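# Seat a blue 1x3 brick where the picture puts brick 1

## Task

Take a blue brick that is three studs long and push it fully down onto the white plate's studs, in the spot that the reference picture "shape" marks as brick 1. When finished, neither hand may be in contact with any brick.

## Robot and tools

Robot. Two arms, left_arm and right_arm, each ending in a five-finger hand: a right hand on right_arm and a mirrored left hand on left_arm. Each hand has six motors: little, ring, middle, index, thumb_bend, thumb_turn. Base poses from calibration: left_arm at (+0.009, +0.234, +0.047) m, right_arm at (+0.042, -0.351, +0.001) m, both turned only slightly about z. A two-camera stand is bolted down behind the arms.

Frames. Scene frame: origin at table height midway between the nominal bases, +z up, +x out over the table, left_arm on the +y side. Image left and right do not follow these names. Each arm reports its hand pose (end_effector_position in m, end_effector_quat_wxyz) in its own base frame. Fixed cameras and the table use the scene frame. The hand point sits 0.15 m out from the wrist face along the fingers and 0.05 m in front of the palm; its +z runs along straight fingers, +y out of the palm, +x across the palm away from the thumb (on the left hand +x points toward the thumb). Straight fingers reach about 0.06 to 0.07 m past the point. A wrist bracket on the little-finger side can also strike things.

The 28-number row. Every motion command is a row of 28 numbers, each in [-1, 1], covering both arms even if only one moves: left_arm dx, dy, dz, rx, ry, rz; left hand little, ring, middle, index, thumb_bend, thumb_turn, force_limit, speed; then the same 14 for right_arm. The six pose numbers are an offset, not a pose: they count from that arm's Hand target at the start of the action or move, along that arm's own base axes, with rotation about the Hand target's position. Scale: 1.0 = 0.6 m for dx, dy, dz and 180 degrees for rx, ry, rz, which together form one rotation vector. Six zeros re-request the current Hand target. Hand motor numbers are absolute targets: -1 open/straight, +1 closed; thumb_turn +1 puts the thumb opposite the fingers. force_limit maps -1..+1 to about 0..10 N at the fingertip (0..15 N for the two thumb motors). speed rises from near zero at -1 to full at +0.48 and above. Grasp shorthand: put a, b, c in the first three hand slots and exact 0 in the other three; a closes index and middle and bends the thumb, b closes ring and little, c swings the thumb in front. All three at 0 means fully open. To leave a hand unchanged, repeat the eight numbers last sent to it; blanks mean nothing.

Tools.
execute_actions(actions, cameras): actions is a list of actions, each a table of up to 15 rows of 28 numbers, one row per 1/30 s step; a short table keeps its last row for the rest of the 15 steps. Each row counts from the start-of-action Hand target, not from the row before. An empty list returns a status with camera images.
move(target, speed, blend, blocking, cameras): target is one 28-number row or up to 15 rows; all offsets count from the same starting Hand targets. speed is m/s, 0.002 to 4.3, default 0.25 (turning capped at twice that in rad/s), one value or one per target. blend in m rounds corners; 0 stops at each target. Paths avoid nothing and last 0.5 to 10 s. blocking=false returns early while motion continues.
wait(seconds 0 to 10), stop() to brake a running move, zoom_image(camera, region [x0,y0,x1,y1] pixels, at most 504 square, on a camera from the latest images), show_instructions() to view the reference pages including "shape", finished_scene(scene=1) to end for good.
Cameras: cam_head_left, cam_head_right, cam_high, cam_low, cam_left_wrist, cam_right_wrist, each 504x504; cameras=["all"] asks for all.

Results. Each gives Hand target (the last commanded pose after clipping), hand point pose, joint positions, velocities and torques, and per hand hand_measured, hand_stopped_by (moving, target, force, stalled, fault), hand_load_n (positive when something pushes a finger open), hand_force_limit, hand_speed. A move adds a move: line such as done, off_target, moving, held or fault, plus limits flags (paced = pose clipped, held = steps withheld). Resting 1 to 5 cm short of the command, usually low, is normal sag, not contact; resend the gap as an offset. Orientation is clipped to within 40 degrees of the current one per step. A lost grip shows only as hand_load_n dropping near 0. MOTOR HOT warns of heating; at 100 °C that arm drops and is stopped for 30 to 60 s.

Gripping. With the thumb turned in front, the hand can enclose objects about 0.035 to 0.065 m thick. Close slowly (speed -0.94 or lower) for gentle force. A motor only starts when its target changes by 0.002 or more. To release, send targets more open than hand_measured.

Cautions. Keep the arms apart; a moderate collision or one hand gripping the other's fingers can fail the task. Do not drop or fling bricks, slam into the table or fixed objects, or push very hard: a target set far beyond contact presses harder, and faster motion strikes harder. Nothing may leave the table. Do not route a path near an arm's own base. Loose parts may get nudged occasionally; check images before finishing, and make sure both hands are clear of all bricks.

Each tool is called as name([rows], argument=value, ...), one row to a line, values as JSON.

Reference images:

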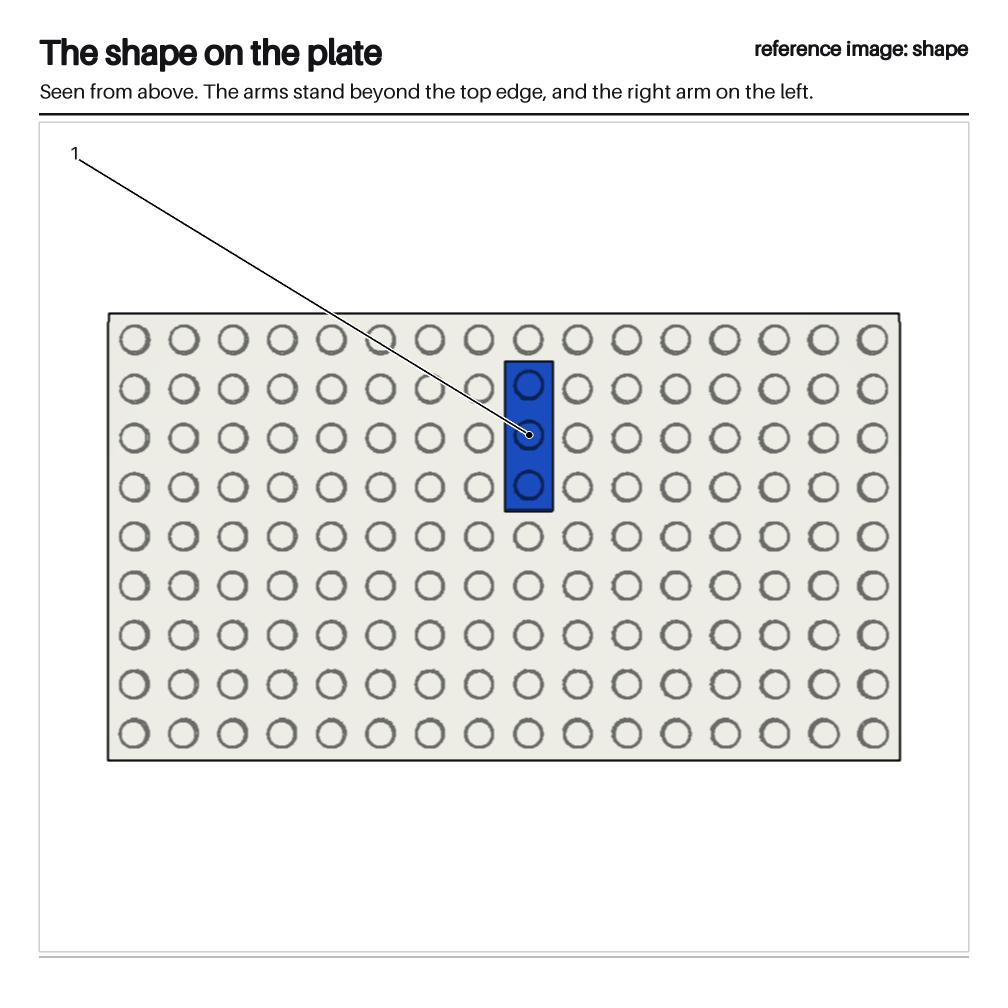

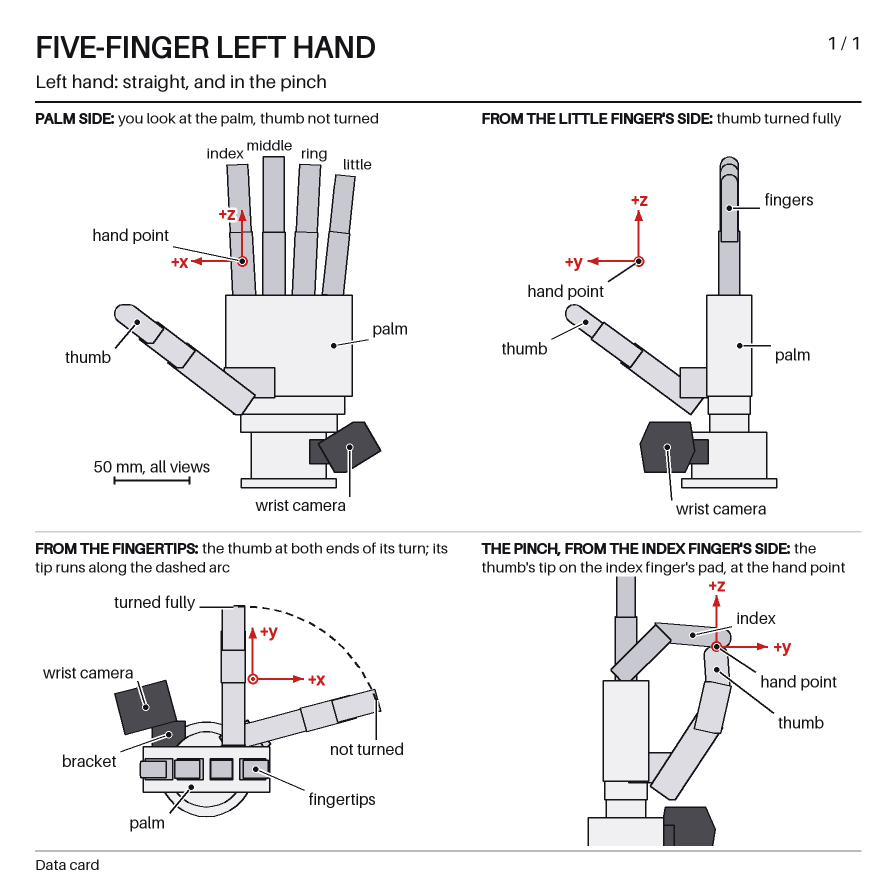

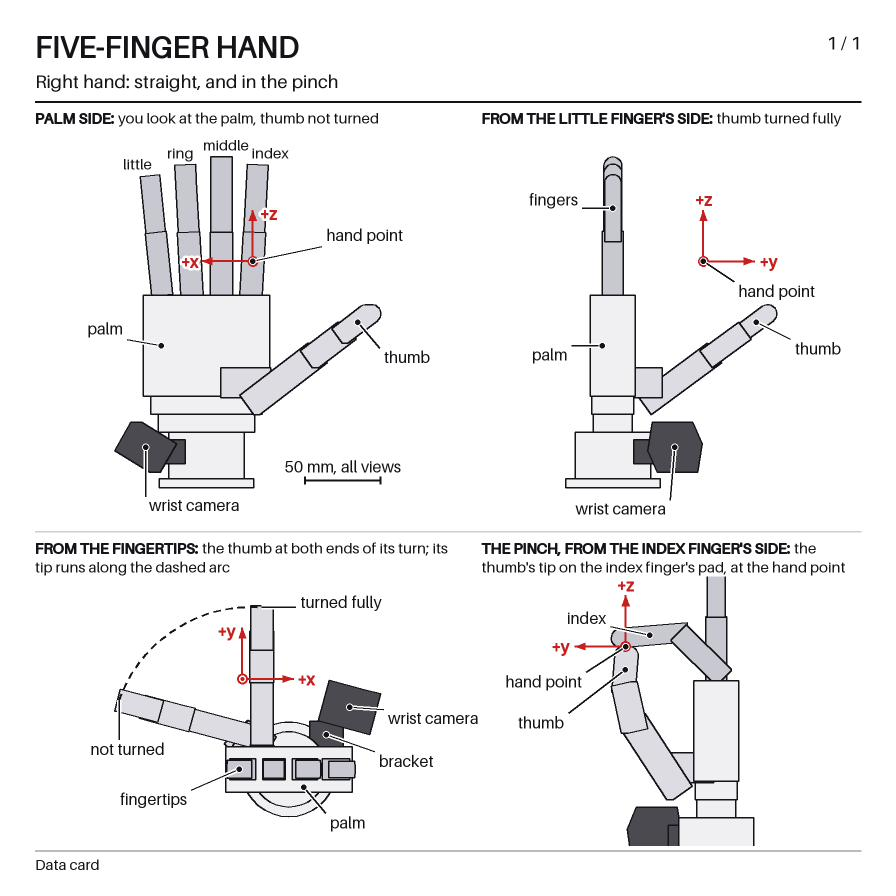

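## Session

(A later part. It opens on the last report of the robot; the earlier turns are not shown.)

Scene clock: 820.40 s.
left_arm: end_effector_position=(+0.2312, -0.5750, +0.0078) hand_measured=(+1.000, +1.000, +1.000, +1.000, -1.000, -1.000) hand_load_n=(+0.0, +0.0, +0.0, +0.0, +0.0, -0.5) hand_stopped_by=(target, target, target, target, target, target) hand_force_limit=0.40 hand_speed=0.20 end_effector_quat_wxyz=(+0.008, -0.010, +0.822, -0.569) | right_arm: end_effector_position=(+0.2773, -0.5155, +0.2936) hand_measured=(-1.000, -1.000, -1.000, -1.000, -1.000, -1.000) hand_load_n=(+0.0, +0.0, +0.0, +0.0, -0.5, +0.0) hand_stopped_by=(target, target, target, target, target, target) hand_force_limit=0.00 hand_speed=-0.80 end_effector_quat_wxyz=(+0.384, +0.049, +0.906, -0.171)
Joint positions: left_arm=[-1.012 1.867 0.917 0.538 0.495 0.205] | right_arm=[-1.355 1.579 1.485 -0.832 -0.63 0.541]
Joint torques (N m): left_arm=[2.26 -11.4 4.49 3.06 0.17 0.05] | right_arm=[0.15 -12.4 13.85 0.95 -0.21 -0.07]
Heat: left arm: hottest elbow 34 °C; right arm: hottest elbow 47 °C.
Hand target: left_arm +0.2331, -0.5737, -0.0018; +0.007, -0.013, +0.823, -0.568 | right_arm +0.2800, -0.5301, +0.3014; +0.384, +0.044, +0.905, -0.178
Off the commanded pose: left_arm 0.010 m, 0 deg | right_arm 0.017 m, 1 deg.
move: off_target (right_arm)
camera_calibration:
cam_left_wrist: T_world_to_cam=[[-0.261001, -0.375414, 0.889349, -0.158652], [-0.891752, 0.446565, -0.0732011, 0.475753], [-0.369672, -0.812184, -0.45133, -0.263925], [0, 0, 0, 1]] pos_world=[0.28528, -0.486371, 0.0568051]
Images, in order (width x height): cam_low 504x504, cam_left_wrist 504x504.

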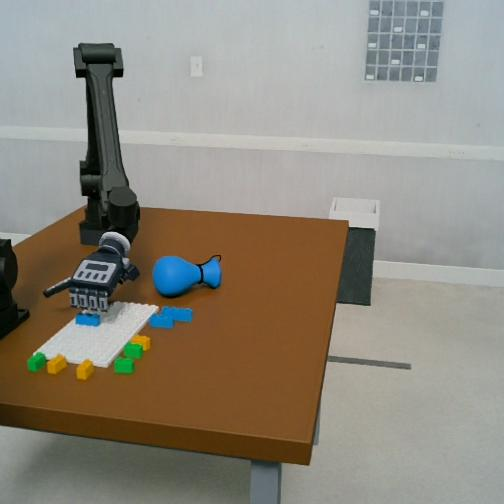

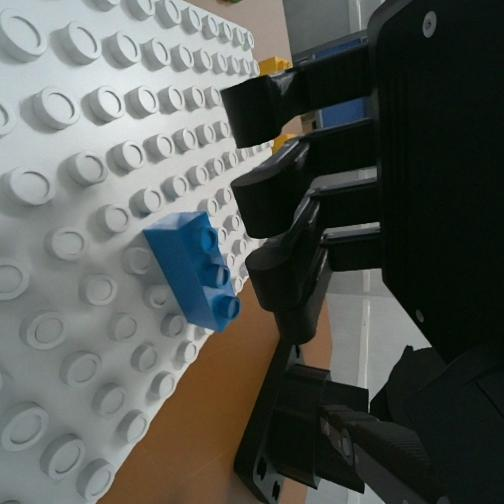

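move(target=[-0.0064,0.0163,0.004,0,0,0,1.0,1.0,1.0,1.0,-1.0,-1.0,0.4,0.2,0,0,0,0,0,0,-1,-1,-1,-1,-1,-1,0.0,-0.8], speed=0.05, cameras=["cam_low","cam_left_wrist"])

zoom_image(camera="cam_low", region=[62, 285, 112, 335])

zoom_image(camera="cam_left_wrist", region=[120, 180, 330, 390])

Scene clock: 822.63 s.
left_arm: end_effector_position=(+0.2242, -0.5645, -0.0024) hand_measured=(+1.000, +1.000, +1.000, +1.000, -1.000, -1.000) hand_load_n=(+0.0, +0.0, +0.0, +0.0, +0.5, -0.5) hand_stopped_by=(target, target, target, target, target, target) hand_force_limit=0.40 hand_speed=0.20 end_effector_quat_wxyz=(+0.002, -0.013, +0.827, -0.562) | right_arm: end_effector_position=(+0.2773, -0.5155, +0.2936) hand_measured=(-1.000, -1.000, -1.000, -1.000, -1.000, -1.000) hand_load_n=(+0.0, +0.0, +0.0, +0.0, +0.0, +0.0) hand_stopped_by=(target, target, target, target, target, target) hand_force_limit=0.00 hand_speed=-0.80 end_effector_quat_wxyz=(+0.384, +0.049, +0.906, -0.171)
Joint positions: left_arm=[-1.012 1.867 0.888 0.545 0.498 0.205] | right_arm=[-1.355 1.579 1.485 -0.832 -0.63 0.541]
Joint torques (N m): left_arm=[2.49 -13.22 4.33 3 0.24 0.05] | right_arm=[0.03 -12.4 13.86 0.98 -0.21 -0.07]
Heat: left arm: hottest elbow 34 °C; right arm: hottest elbow 47 °C.
Hand target: left_arm +0.2293, -0.5639, +0.0006; +0.007, -0.013, +0.823, -0.568 | right_arm +0.2800, -0.5301, +0.3014; +0.384, +0.044, +0.905, -0.178
Off the commanded pose: left_arm 0.006 m, 1 deg | right_arm 0.017 m, 1 deg.
move: off_target (right_arm)
camera_calibration:
cam_left_wrist: T_world_to_cam=[[-0.250887, -0.390827, 0.885613, -0.15843], [-0.891606, 0.449558, -0.0541917, 0.465803], [-0.376955, -0.803214, -0.461252, -0.255928], [0, 0, 0, 1]] pos_world=[0.279092, -0.476889, 0.0475026]
Images, in order (width x height): cam_low 504x504, cam_left_wrist 504x504.

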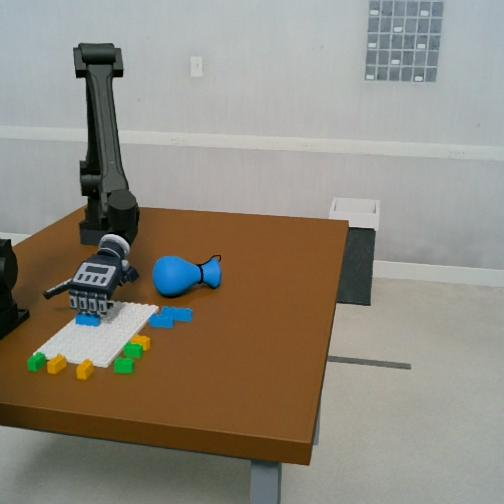

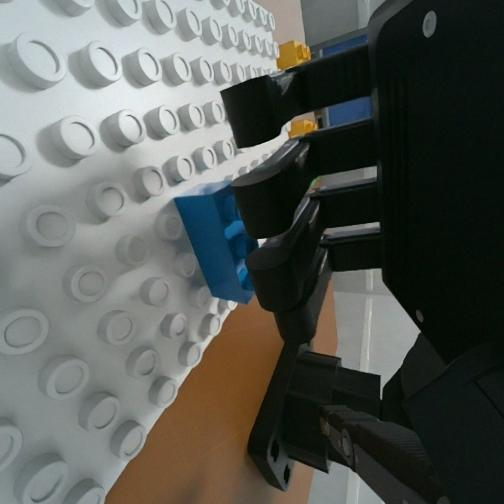

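Scaled by 10.080 from the camera's 504x504 image, which has a finer 720x720 frame.

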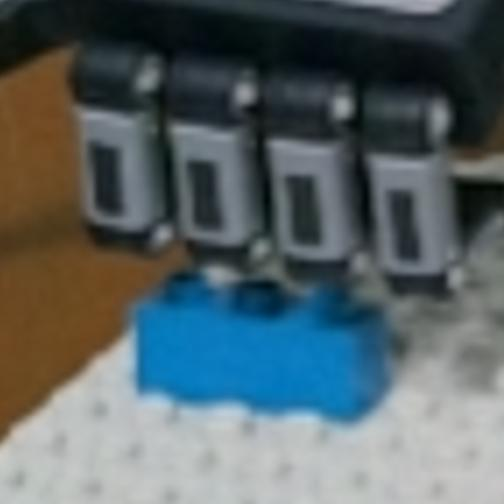

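Scaled by 2.400 from the camera's 504x504 image, which has a finer 720x720 frame.

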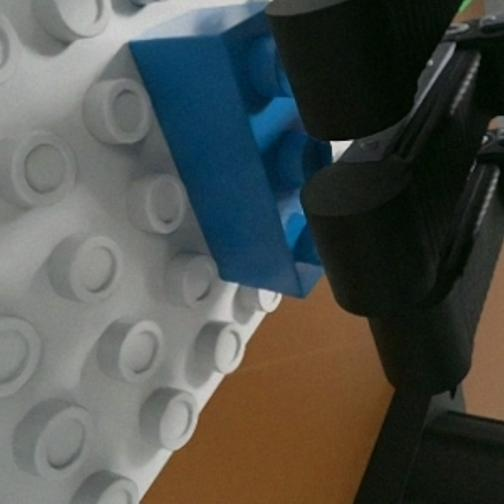

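move(target=[-0.0028,0.0071,-0.0548,0.0207,0.0082,0,1.0,1.0,1.0,1.0,-1.0,-1.0,0.4,0.2,0,0,0,0,0,0,-1,-1,-1,-1,-1,-1,0.0,-0.8], speed=0.04, cameras=["cam_low","cam_left_wrist"])

zoom_image(camera="cam_low", region=[62, 285, 112, 335])

zoom_image(camera="cam_left_wrist", region=[120, 180, 330, 390])

Scene clock: 828.57 s.
left_arm: end_effector_position=(+0.2226, -0.5619, -0.0153) hand_measured=(+1.000, +1.000, +1.000, +1.000, -1.000, -1.000) hand_load_n=(+0.0, -0.5, +0.0, +0.0, +0.0, -0.5) hand_stopped_by=(target, target, target, target, target, target) hand_force_limit=0.40 hand_speed=0.20 end_effector_quat_wxyz=(-0.003, -0.016, +0.832, -0.554) | right_arm: end_effector_position=(+0.2773, -0.5155, +0.2936) hand_measured=(-1.000, -1.000, -1.000, -1.000, -1.000, -1.000) hand_load_n=(+0.0, +0.0, +0.0, +0.0, +0.0, +0.0) hand_stopped_by=(target, target, target, target, target, target) hand_force_limit=0.00 hand_speed=-0.80 end_effector_quat_wxyz=(+0.384, +0.049, +0.906, -0.171)
Joint positions: left_arm=[-1.012 1.889 0.888 0.545 0.498 0.205] | right_arm=[-1.355 1.579 1.485 -0.832 -0.63 0.541]
Joint torques (N m): left_arm=[2.37 -10.81 5.14 1.76 -0.01 0.14] | right_arm=[0.09 -12.22 13.87 0.99 -0.22 -0.07]
Heat: left arm: hottest elbow 34 °C; right arm: hottest elbow 47 °C.
Hand target: left_arm +0.2275, -0.5596, -0.0324; -0.003, -0.020, +0.841, -0.541 | right_arm +0.2800, -0.5301, +0.3014; +0.384, +0.044, +0.905, -0.178
Off the commanded pose: left_arm 0.018 m, 2 deg | right_arm 0.017 m, 1 deg.
move: off_target (left_arm, right_arm)
camera_calibration:
cam_left_wrist: T_world_to_cam=[[-0.240548, -0.40734, 0.881029, -0.158038], [-0.892105, 0.450446, -0.0353102, 0.46341], [-0.382473, -0.794464, -0.471743, -0.254375], [0, 0, 0, 1]] pos_world=[0.278104, -0.475208, 0.0355996]
Images, in order (width x height): cam_low 504x504, cam_left_wrist 504x504.

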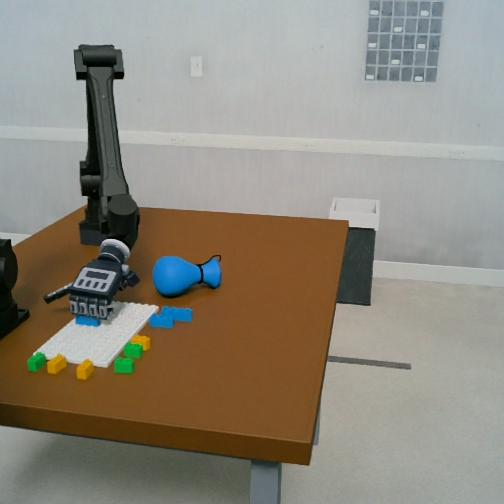

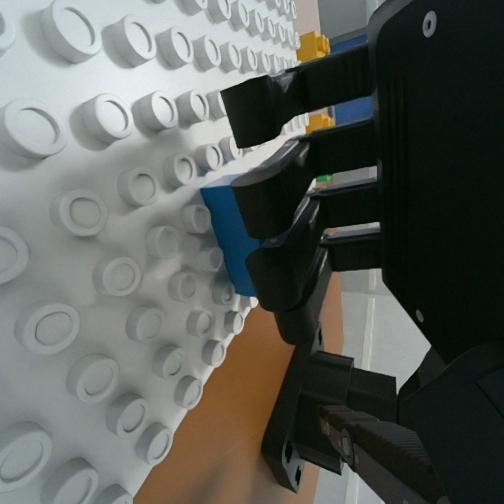

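Scaled by 10.080 from the camera's 504x504 image, which has a finer 720x720 frame.

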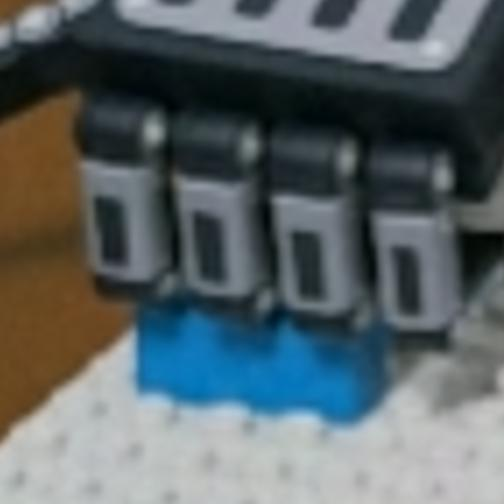

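Scaled by 2.400 from the camera's 504x504 image, which has a finer 720x720 frame.

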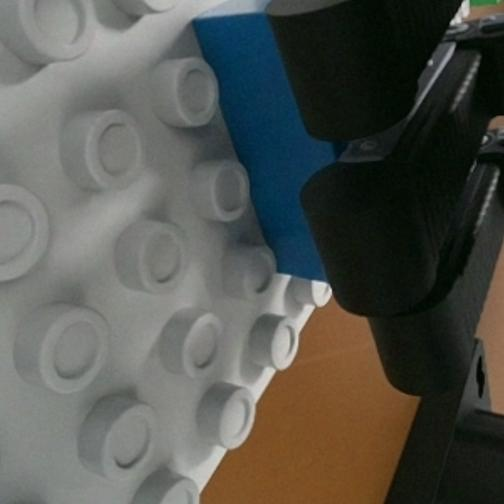

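move(target=[-0.0018,0.0045,-0.0396,0.0118,0.0047,0,1.0,1.0,1.0,1.0,-1.0,-1.0,0.4,0.2,0,0,0,0,0,0,-1,-1,-1,-1,-1,-1,0.0,-0.8], speed=0.04, cameras=["cam_low","cam_left_wrist"])

zoom_image(camera="cam_low", region=[62, 285, 112, 335])

zoom_image(camera="cam_left_wrist", region=[120, 180, 330, 390])

Scene clock: 830.63 s.
left_arm: end_effector_position=(+0.2243, -0.5644, -0.0180) hand_measured=(+1.000, +1.000, +1.000, +1.000, -1.000, -1.000) hand_load_n=(+0.0, -6.0, +0.0, +0.0, +0.0, -0.5) hand_stopped_by=(target, target, target, target, target, target) hand_force_limit=0.40 hand_speed=0.20 end_effector_quat_wxyz=(-0.002, -0.015, +0.833, -0.553) | right_arm: end_effector_position=(+0.2773, -0.5155, +0.2936) hand_measured=(-1.000, -1.000, -1.000, -1.000, -1.000, -1.000) hand_load_n=(+0.0, +0.0, +0.0, +0.0, +0.0, +0.0) hand_stopped_by=(target, target, target, target, target, target) hand_force_limit=0.00 hand_speed=-0.80 end_effector_quat_wxyz=(+0.384, +0.049, +0.906, -0.171)
Joint positions: left_arm=[-1.012 1.9 0.898 0.545 0.498 0.208] | right_arm=[-1.355 1.579 1.485 -0.832 -0.63 0.541]
Joint torques (N m): left_arm=[2.9 -8.94 5.09 1.25 -0.23 0.21] | right_arm=[0.09 -12.34 13.87 1.02 -0.22 -0.07]
Heat: left arm: hottest elbow 34 °C; right arm: hottest elbow 47 °C.
Hand target: left_arm +0.2264, -0.5568, -0.0563; -0.009, -0.024, +0.851, -0.525 | right_arm +0.2800, -0.5301, +0.3014; +0.384, +0.044, +0.905, -0.178
Off the commanded pose: left_arm 0.039 m, 4 deg | right_arm 0.017 m, 1 deg.
move: off_target (left_arm, right_arm)
camera_calibration:
cam_left_wrist: T_world_to_cam=[[-0.24202, -0.408332, 0.880165, -0.15652], [-0.891695, 0.451213, -0.0358607, 0.466279], [-0.382499, -0.793518, -0.473311, -0.25646], [0, 0, 0, 1]] pos_world=[0.279802, -0.47781, 0.0330996]
Images, in order (width x height): cam_low 504x504, cam_left_wrist 504x504.

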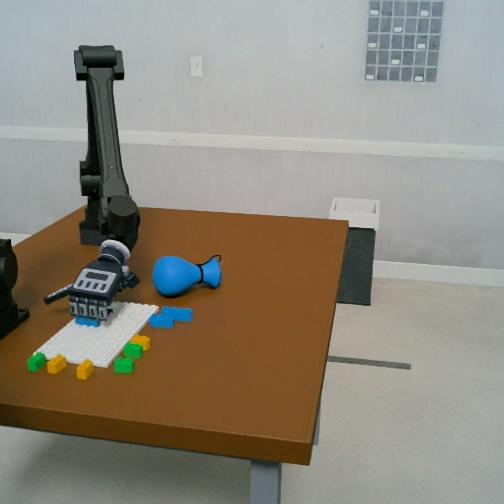

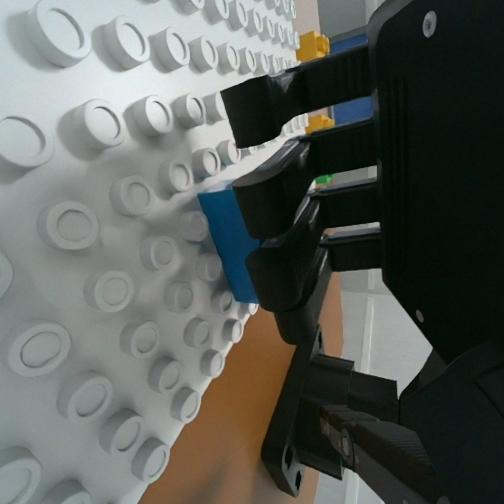

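Scaled by 10.080 from the camera's 504x504 image, which has a finer 720x720 frame.

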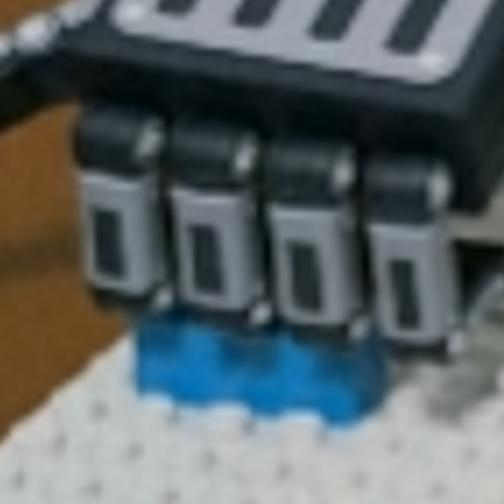

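Scaled by 2.400 from the camera's 504x504 image, which has a finer 720x720 frame.

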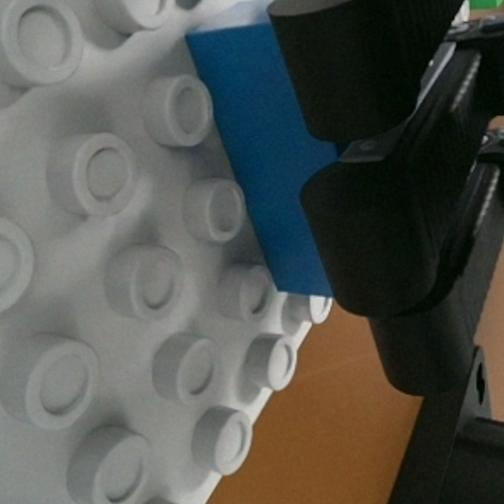

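move(target=[0.0022,-0.0056,0.0595,-0.0177,-0.024,0,1.0,1.0,1.0,1.0,-1.0,-1.0,0.4,0.2,0,0,0,0,0,0,-1,-1,-1,-1,-1,-1,0.0,-0.8], speed=0.05)

Scene clock: 833.60 s.
left_arm: end_effector_position=(+0.2310, -0.5633, -0.0172) hand_measured=(+1.000, +1.000, +1.000, +1.000, -1.000, -1.000) hand_load_n=(+0.0, +0.0, +0.0, +0.0, +0.0, -0.5) hand_stopped_by=(target, target, target, target, target, target) hand_force_limit=0.40 hand_speed=0.20 end_effector_quat_wxyz=(+0.017, -0.011, +0.834, -0.552) | right_arm: end_effector_position=(+0.2773, -0.5155, +0.2936) hand_measured=(-1.000, -1.000, -1.000, -1.000, -1.000, -1.000) hand_load_n=(+0.0, +0.0, +0.0, +0.0, +0.0, +0.0) hand_stopped_by=(target, target, target, target, target, target) hand_force_limit=0.00 hand_speed=-0.80 end_effector_quat_wxyz=(+0.384, +0.049, +0.906, -0.171)
Joint positions: left_arm=[-1.012 1.893 0.894 0.545 0.469 0.234] | right_arm=[-1.355 1.579 1.485 -0.832 -0.63 0.541]
Joint torques (N m): left_arm=[1.61 -13.1 3.51 2.51 -0.15 0.21] | right_arm=[0.21 -12.45 13.85 1.02 -0.22 -0.08]
Heat: left arm: hottest elbow 34 °C; right arm: hottest elbow 47 °C.
Hand target: left_arm +0.2278, -0.5602, -0.0206; +0.022, -0.004, +0.835, -0.549 | right_arm +0.2800, -0.5301, +0.3014; +0.384, +0.044, +0.905, -0.178
Off the commanded pose: left_arm 0.006 m, 1 deg | right_arm 0.017 m, 1 deg.
move: off_target (right_arm)

move(target=[-0.0117,-0.003,0.006,0,0,0,1.0,1.0,1.0,1.0,-1.0,-1.0,0.4,0.2,0,0,0,0,0,0,-1,-1,-1,-1,-1,-1,0.0,-0.8], speed=0.05, cameras=["cam_low","cam_left_wrist"])

zoom_image(camera="cam_low", region=[62, 285, 112, 335])

zoom_image(camera="cam_left_wrist", region=[120, 180, 330, 390])

Scene clock: 835.60 s.
left_arm: end_effector_position=(+0.2297, -0.5615, -0.0169) hand_measured=(+1.000, +1.000, +1.000, +1.000, -1.000, -1.000) hand_load_n=(+0.0, +0.0, +0.0, -0.5, +0.0, -0.5) hand_stopped_by=(target, target, target, target, target, target) hand_force_limit=0.40 hand_speed=0.20 end_effector_quat_wxyz=(+0.022, -0.013, +0.835, -0.550) | right_arm: end_effector_position=(+0.2773, -0.5155, +0.2936) hand_measured=(-1.000, -1.000, -1.000, -1.000, -1.000, -1.000) hand_load_n=(+0.0, +0.0, +0.0, +0.0, +0.0, +0.0) hand_stopped_by=(target, target, target, target, target, target) hand_force_limit=0.00 hand_speed=-0.80 end_effector_quat_wxyz=(+0.384, +0.049, +0.906, -0.171)
Joint positions: left_arm=[-1.017 1.885 0.886 0.545 0.455 0.235] | right_arm=[-1.355 1.579 1.485 -0.832 -0.63 0.541]
Joint torques (N m): left_arm=[0.73 -13.57 3.77 2.29 -0.09 0.15] | right_arm=[0.09 -12.4 13.83 0.98 -0.25 -0.07]
Heat: left arm: hottest elbow 34 °C; right arm: hottest elbow 47 °C.
Hand target: left_arm +0.2208, -0.5621, -0.0169; +0.022, -0.004, +0.835, -0.549 | right_arm +0.2800, -0.5301, +0.3014; +0.384, +0.044, +0.905, -0.178
Off the commanded pose: left_arm 0.009 m, 1 deg | right_arm 0.017 m, 1 deg.
move: off_target (right_arm)
camera_calibration:
cam_left_wrist: T_world_to_cam=[[-0.269155, -0.421793, 0.865821, -0.15648], [-0.899831, 0.430592, -0.0699605, 0.459565], [-0.343307, -0.797923, -0.495439, -0.26347], [0, 0, 0, 1]] pos_world=[0.280962, -0.474116, 0.0371021]
Images, in order (width x height): cam_low 504x504, cam_left_wrist 504x504.

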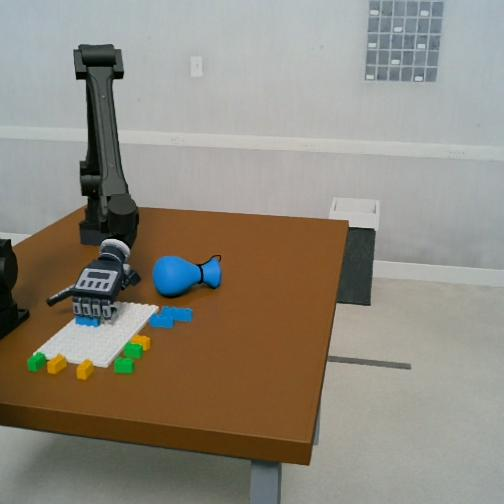

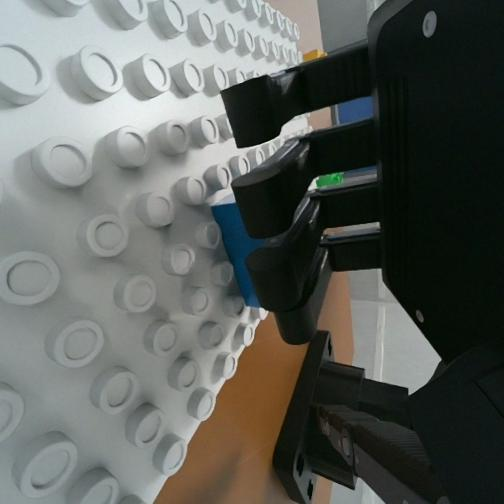

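Scaled by 10.080 from the camera's 504x504 image, which has a finer 720x720 frame.

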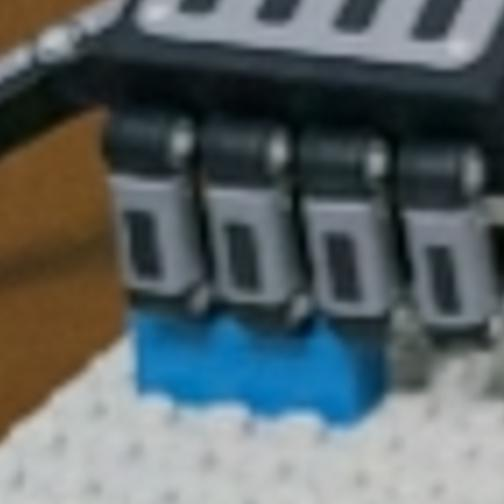

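Scaled by 2.400 from the camera's 504x504 image, which has a finer 720x720 frame.

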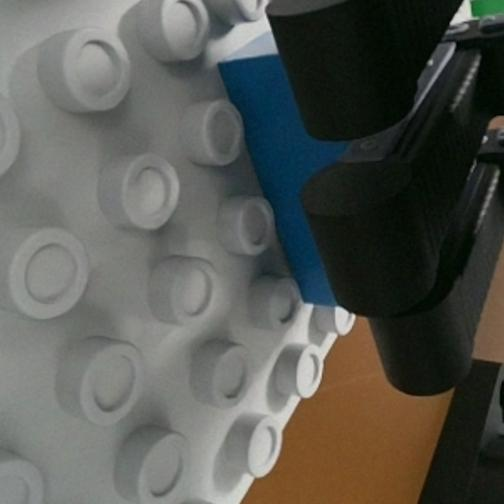

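move(target=[-0.0026,0.0067,-0.0594,0.0178,0.007,0,1.0,1.0,1.0,1.0,-1.0,-1.0,0.4,0.2,0,0,0,0,0,0,-1,-1,-1,-1,-1,-1,0.0,-0.8], speed=0.04, cameras=["cam_low","cam_left_wrist"])

zoom_image(camera="cam_low", region=[62, 285, 112, 335])

zoom_image(camera="cam_left_wrist", region=[120, 180, 330, 390])

Scene clock: 837.90 s.
left_arm: end_effector_position=(+0.2295, -0.5612, -0.0188) hand_measured=(+1.000, +1.000, +1.000, +1.000, -1.000, -1.000) hand_load_n=(+0.0, +0.0, -1.5, -1.0, +0.0, +0.0) hand_stopped_by=(target, target, target, target, target, target) hand_force_limit=0.40 hand_speed=0.20 end_effector_quat_wxyz=(+0.022, -0.014, +0.836, -0.549) | right_arm: end_effector_position=(+0.2773, -0.5155, +0.2936) hand_measured=(-1.000, -1.000, -1.000, -1.000, -1.000, -1.000) hand_load_n=(+0.0, +0.0, +0.0, +0.0, +0.0, +0.0) hand_stopped_by=(target, target, target, target, target, target) hand_force_limit=0.00 hand_speed=-0.80 end_effector_quat_wxyz=(+0.384, +0.049, +0.906, -0.171)
Joint positions: left_arm=[-1.017 1.888 0.886 0.545 0.452 0.235] | right_arm=[-1.355 1.579 1.485 -0.832 -0.63 0.541]
Joint torques (N m): left_arm=[0.56 -9.11 4.51 1.65 -0.19 0.25] | right_arm=[0.21 -12.4 13.87 0.96 -0.22 -0.08]
Heat: left arm: hottest elbow 34 °C; right arm: hottest elbow 47 °C.
Hand target: left_arm +0.2191, -0.5582, -0.0524; +0.013, -0.009, +0.851, -0.526 | right_arm +0.2800, -0.5301, +0.3014; +0.384, +0.044, +0.905, -0.178
Off the commanded pose: left_arm 0.035 m, 3 deg | right_arm 0.017 m, 1 deg.
move: off_target (left_arm, right_arm)
camera_calibration:
cam_left_wrist: T_world_to_cam=[[-0.267928, -0.424998, 0.864634, -0.156913], [-0.900596, 0.429296, -0.0680575, 0.458632], [-0.342259, -0.79692, -0.497772, -0.263944], [0, 0, 0, 1]] pos_world=[0.280663, -0.473919, 0.0355017]
Images, in order (width x height): cam_low 504x504, cam_left_wrist 504x504.

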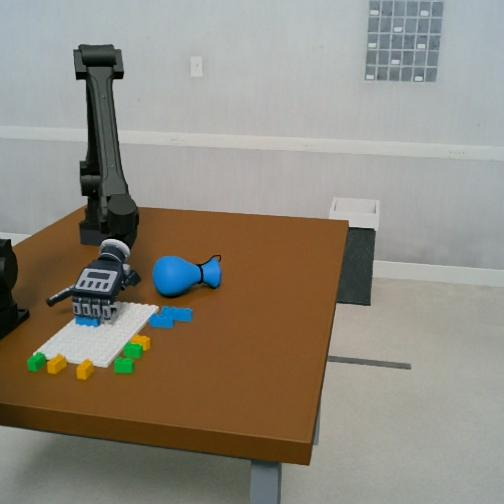

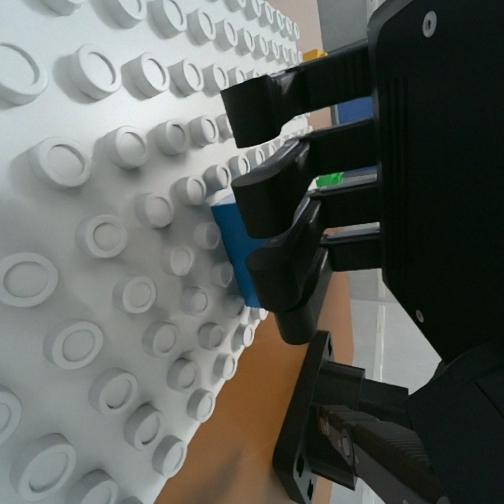

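Scaled by 10.080 from the camera's 504x504 image, which has a finer 720x720 frame.

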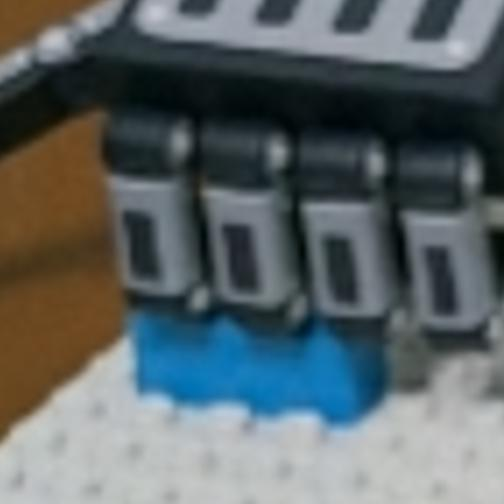

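Scaled by 2.400 from the camera's 504x504 image, which has a finer 720x720 frame.

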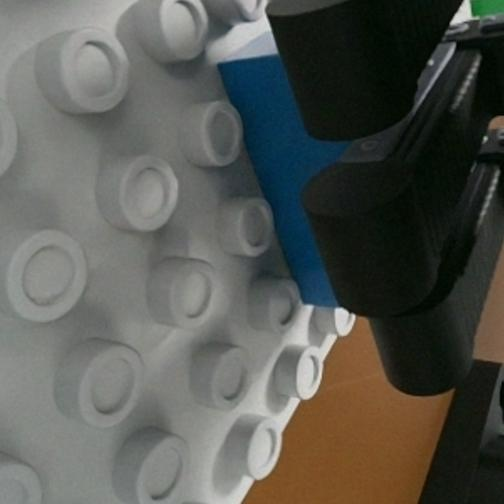

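move(target=[-0.0069,0.0175,-0.0605,0.0222,0.0087,0,1.0,1.0,1.0,1.0,-1.0,-1.0,0.4,0.2,0,0,0,0,0,0,-1,-1,-1,-1,-1,-1,0.0,-0.8], speed=0.04, cameras=["cam_low","cam_left_wrist"])

zoom_image(camera="cam_low", region=[62, 285, 112, 335])

zoom_image(camera="cam_left_wrist", region=[120, 180, 330, 390])

Scene clock: 840.87 s.
left_arm: end_effector_position=(+0.2311, -0.5639, -0.0213) hand_measured=(+1.000, +1.000, +1.000, +1.000, -1.000, -1.000) hand_load_n=(+0.0, +0.0, -5.0, -2.5, +0.0, -0.5) hand_stopped_by=(target, target, target, target, target, target) hand_force_limit=0.40 hand_speed=0.20 end_effector_quat_wxyz=(+0.022, -0.013, +0.836, -0.548) | right_arm: end_effector_position=(+0.2773, -0.5155, +0.2936) hand_measured=(-1.000, -1.000, -1.000, -1.000, -1.000, -1.000) hand_load_n=(+0.0, +0.0, +0.0, +0.0, +0.0, +0.0) hand_stopped_by=(target, target, target, target, target, target) hand_force_limit=0.00 hand_speed=-0.80 end_effector_quat_wxyz=(+0.384, +0.049, +0.906, -0.171)
Joint positions: left_arm=[-1.017 1.899 0.896 0.545 0.453 0.238] | right_arm=[-1.355 1.579 1.485 -0.832 -0.63 0.541]
Joint torques (N m): left_arm=[0.32 -6.48 3.78 0.51 -0.41 0.34] | right_arm=[-0.03 -12.34 13.85 1.01 -0.22 -0.08]
Heat: left arm: hottest elbow 34 °C; right arm: hottest elbow 47 °C.
Hand target: left_arm +0.2150, -0.5476, -0.0888; +0.002, -0.016, +0.868, -0.496 | right_arm +0.2800, -0.5301, +0.3014; +0.384, +0.044, +0.905, -0.178
Off the commanded pose: left_arm 0.071 m, 7 deg | right_arm 0.017 m, 1 deg.
move: off_target (left_arm, right_arm)
camera_calibration:
cam_left_wrist: T_world_to_cam=[[-0.270416, -0.425165, 0.863776, -0.155009], [-0.899482, 0.431439, -0.0692328, 0.461953], [-0.343231, -0.795673, -0.499096, -0.265827], [0, 0, 0, 1]] pos_world=[0.282361, -0.47672, 0.0332017]
Images, in order (width x height): cam_low 504x504, cam_left_wrist 504x504.

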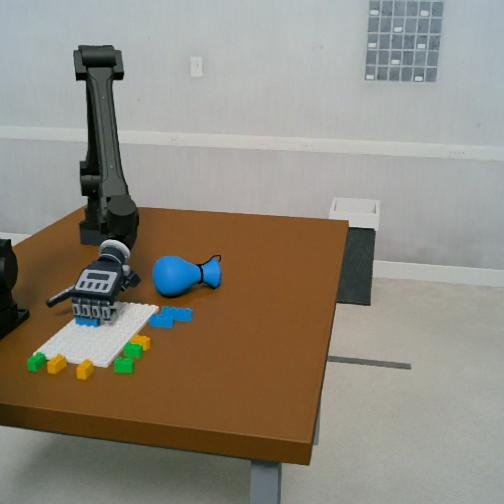

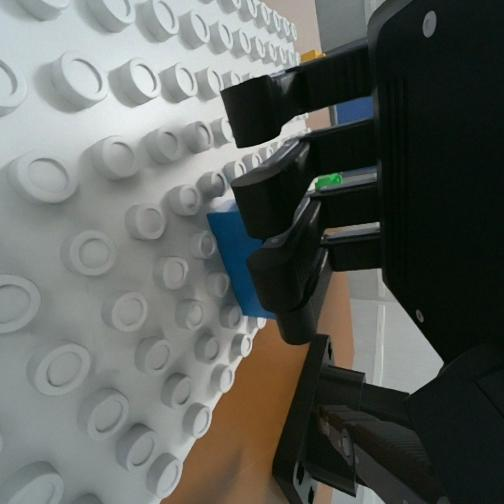

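Scaled by 10.080 from the camera's 504x504 image, which has a finer 720x720 frame.

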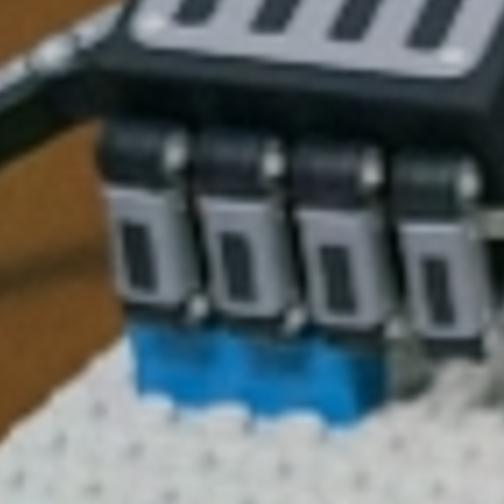

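Scaled by 2.400 from the camera's 504x504 image, which has a finer 720x720 frame.

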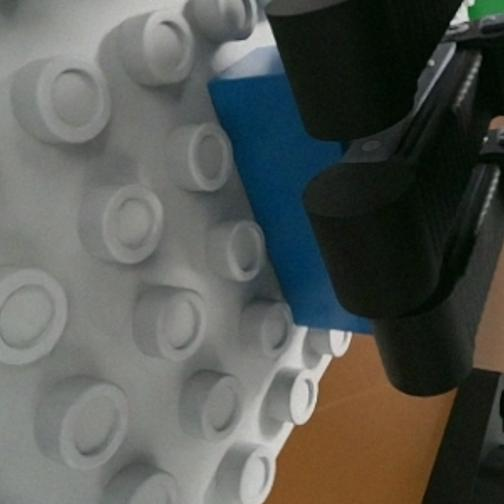

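move(target=[-0.0093,0.0237,-0.0712,0.0252,0.0099,0,1.0,1.0,1.0,1.0,-1.0,-1.0,0.4,0.2,0,0,0,0,0,0,-1,-1,-1,-1,-1,-1,0.0,-0.8], speed=0.05, cameras=["cam_low","cam_left_wrist"])

zoom_image(camera="cam_low", region=[62, 285, 112, 335])

zoom_image(camera="cam_left_wrist", region=[120, 180, 330, 390])

Scene clock: 843.23 s.
left_arm: end_effector_position=(+0.2328, -0.5671, -0.0250) hand_measured=(+1.000, +1.000, +1.000, +1.000, -1.000, -1.000) hand_load_n=(+0.0, -0.5, -7.5, -6.0, +0.0, +0.0) hand_stopped_by=(target, target, target, target, target, target) hand_force_limit=0.40 hand_speed=0.20 end_effector_quat_wxyz=(+0.021, -0.011, +0.837, -0.546) | right_arm: end_effector_position=(+0.2773, -0.5155, +0.2936) hand_measured=(-1.000, -1.000, -1.000, -1.000, -1.000, -1.000) hand_load_n=(+0.0, +0.0, +0.0, +0.0, -0.5, +0.0) hand_stopped_by=(target, target, target, target, target, target) hand_force_limit=0.00 hand_speed=-0.80 end_effector_quat_wxyz=(+0.384, +0.049, +0.906, -0.171)
Joint positions: left_arm=[-1.017 1.914 0.91 0.54 0.456 0.242] | right_arm=[-1.355 1.579 1.485 -0.832 -0.63 0.541]
Joint torques (N m): left_arm=[0.73 -4.31 2.13 -0.77 -0.78 0.44] | right_arm=[0.09 -12.1 13.85 0.98 -0.23 -0.08]
Heat: left arm: hottest elbow 34 °C; right arm: hottest elbow 47 °C.
Hand target: left_arm +0.2094, -0.5334, -0.1315; -0.011, -0.024, +0.887, -0.460 | right_arm +0.2800, -0.5301, +0.3014; +0.384, +0.044, +0.905, -0.178
Off the commanded pose: left_arm 0.114 m, 12 deg | right_arm 0.017 m, 1 deg.
move: off_target (left_arm, right_arm)
camera_calibration:
cam_left_wrist: T_world_to_cam=[[-0.272426, -0.427718, 0.861882, -0.153677], [-0.897522, 0.435783, -0.0674294, 0.46668], [-0.346753, -0.791928, -0.502605, -0.266846], [0, 0, 0, 1]] pos_world=[0.284461, -0.480425, 0.0298012]
Images, in order (width x height): cam_low 504x504, cam_left_wrist 504x504.

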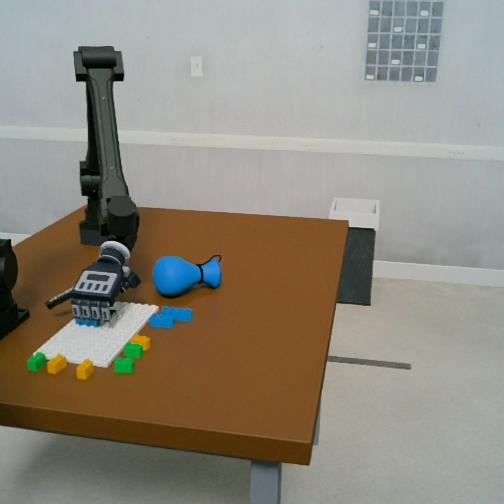

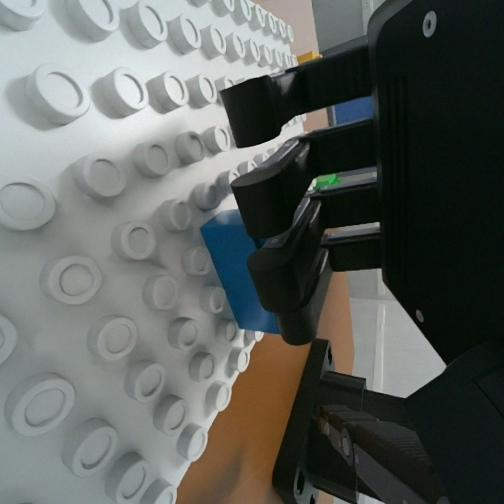

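Scaled by 10.080 from the camera's 504x504 image, which has a finer 720x720 frame.

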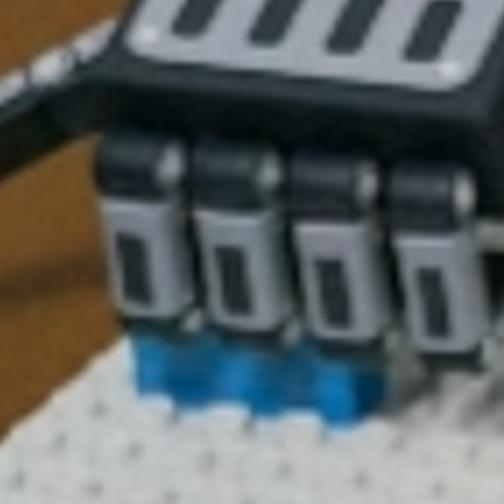

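Scaled by 2.400 from the camera's 504x504 image, which has a finer 720x720 frame.

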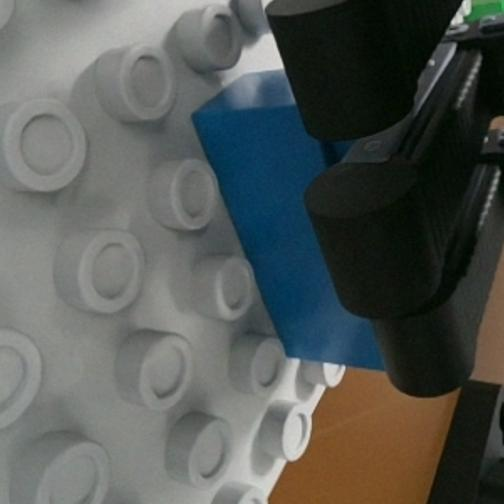

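zoom_image(camera="cam_low", region=[70, 300, 106, 336])

zoom_image(camera="cam_left_wrist", region=[180, 200, 290, 345])

Scaled by 14.000 from the camera's 504x504 image, which has a finer 720x720 frame.

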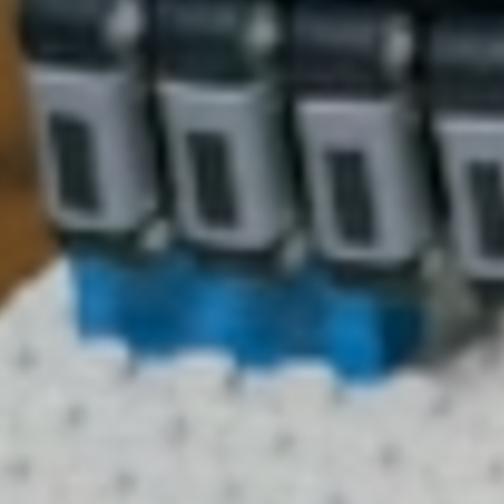

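Scaled by 3.476 from the camera's 504x504 image, which has a finer 720x720 frame.

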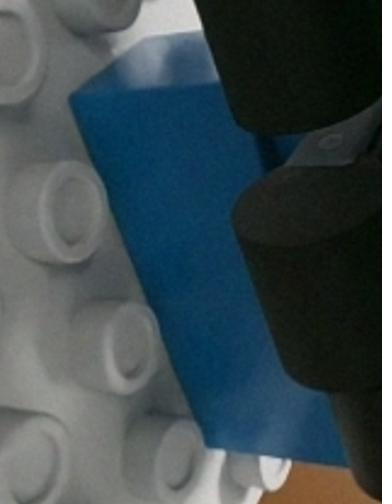

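move(target=[-0.0092,0.0233,0,0,0,0,1.0,1.0,1.0,1.0,-1.0,-1.0,0.4,0.2,0,0,0,0,0,0,-1,-1,-1,-1,-1,-1,0.0,-0.8], speed=0.05, cameras=["cam_low","cam_left_wrist"])

zoom_image(camera="cam_low", region=[70, 300, 106, 336])

zoom_image(camera="cam_left_wrist", region=[180, 200, 290, 345])

Scene clock: 849.23 s.
left_arm: end_effector_position=(+0.2321, -0.5655, -0.0257) hand_measured=(+1.000, +1.000, +1.000, +1.000, -1.000, -1.000) hand_load_n=(+0.0, +0.0, -6.0, -4.5, +0.0, -0.5) hand_stopped_by=(target, target, target, target, target, target) hand_force_limit=0.40 hand_speed=0.20 end_effector_quat_wxyz=(+0.021, -0.009, +0.838, -0.545) | right_arm: end_effector_position=(+0.2773, -0.5155, +0.2936) hand_measured=(-1.000, -1.000, -1.000, -1.000, -1.000, -1.000) hand_load_n=(+0.0, +0.0, +0.0, +0.0, +0.0, +0.0) hand_stopped_by=(target, target, target, target, target, target) hand_force_limit=0.00 hand_speed=-0.80 end_effector_quat_wxyz=(+0.384, +0.049, +0.906, -0.171)
Joint positions: left_arm=[-1.017 1.911 0.907 0.536 0.457 0.247] | right_arm=[-1.355 1.579 1.485 -0.832 -0.63 0.541]
Joint torques (N m): left_arm=[1.26 -4.78 -0.1 0.18 -0.62 0.41] | right_arm=[0.03 -12.28 13.86 0.98 -0.22 -0.07]
Heat: left arm: hottest elbow 33 °C; right arm: hottest elbow 47 °C.
Hand target: left_arm +0.2039, -0.5194, -0.1314; -0.011, -0.024, +0.887, -0.461 | right_arm +0.2800, -0.5301, +0.3014; +0.384, +0.044, +0.905, -0.178
Off the commanded pose: left_arm 0.119 m, 12 deg | right_arm 0.017 m, 1 deg.
move: off_target (left_arm, right_arm)
camera_calibration:
cam_left_wrist: T_world_to_cam=[[-0.275104, -0.430499, 0.859644, -0.15362], [-0.896362, 0.438165, -0.0674273, 0.466373], [-0.347639, -0.789102, -0.506424, -0.264411], [0, 0, 0, 1]] pos_world=[0.283858, -0.479129, 0.0296008]
Images, in order (width x height): cam_low 504x504, cam_left_wrist 504x504.

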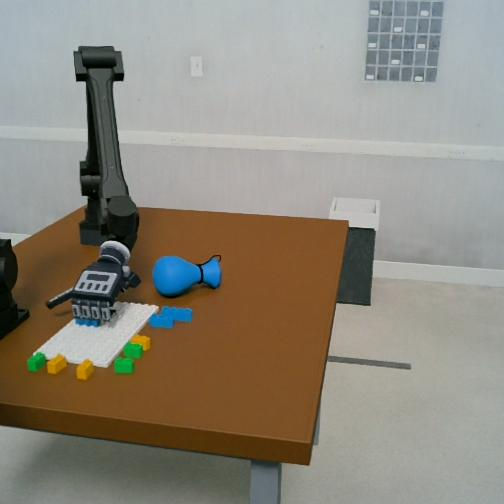

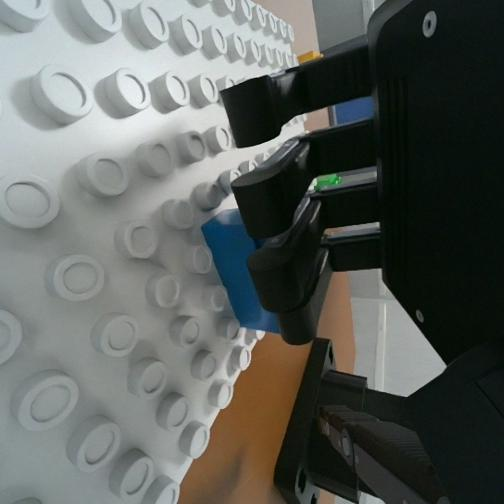

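Scaled by 14.000 from the camera's 504x504 image, which has a finer 720x720 frame.

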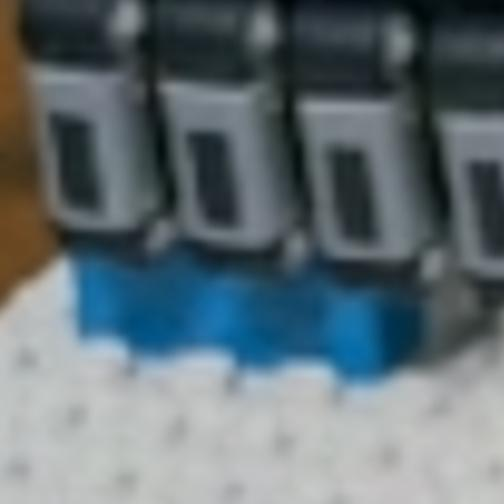

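Scaled by 3.476 from the camera's 504x504 image, which has a finer 720x720 frame.

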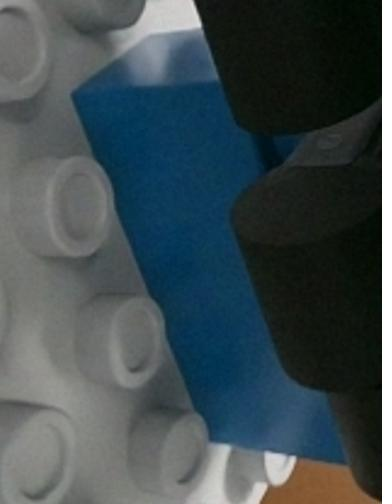

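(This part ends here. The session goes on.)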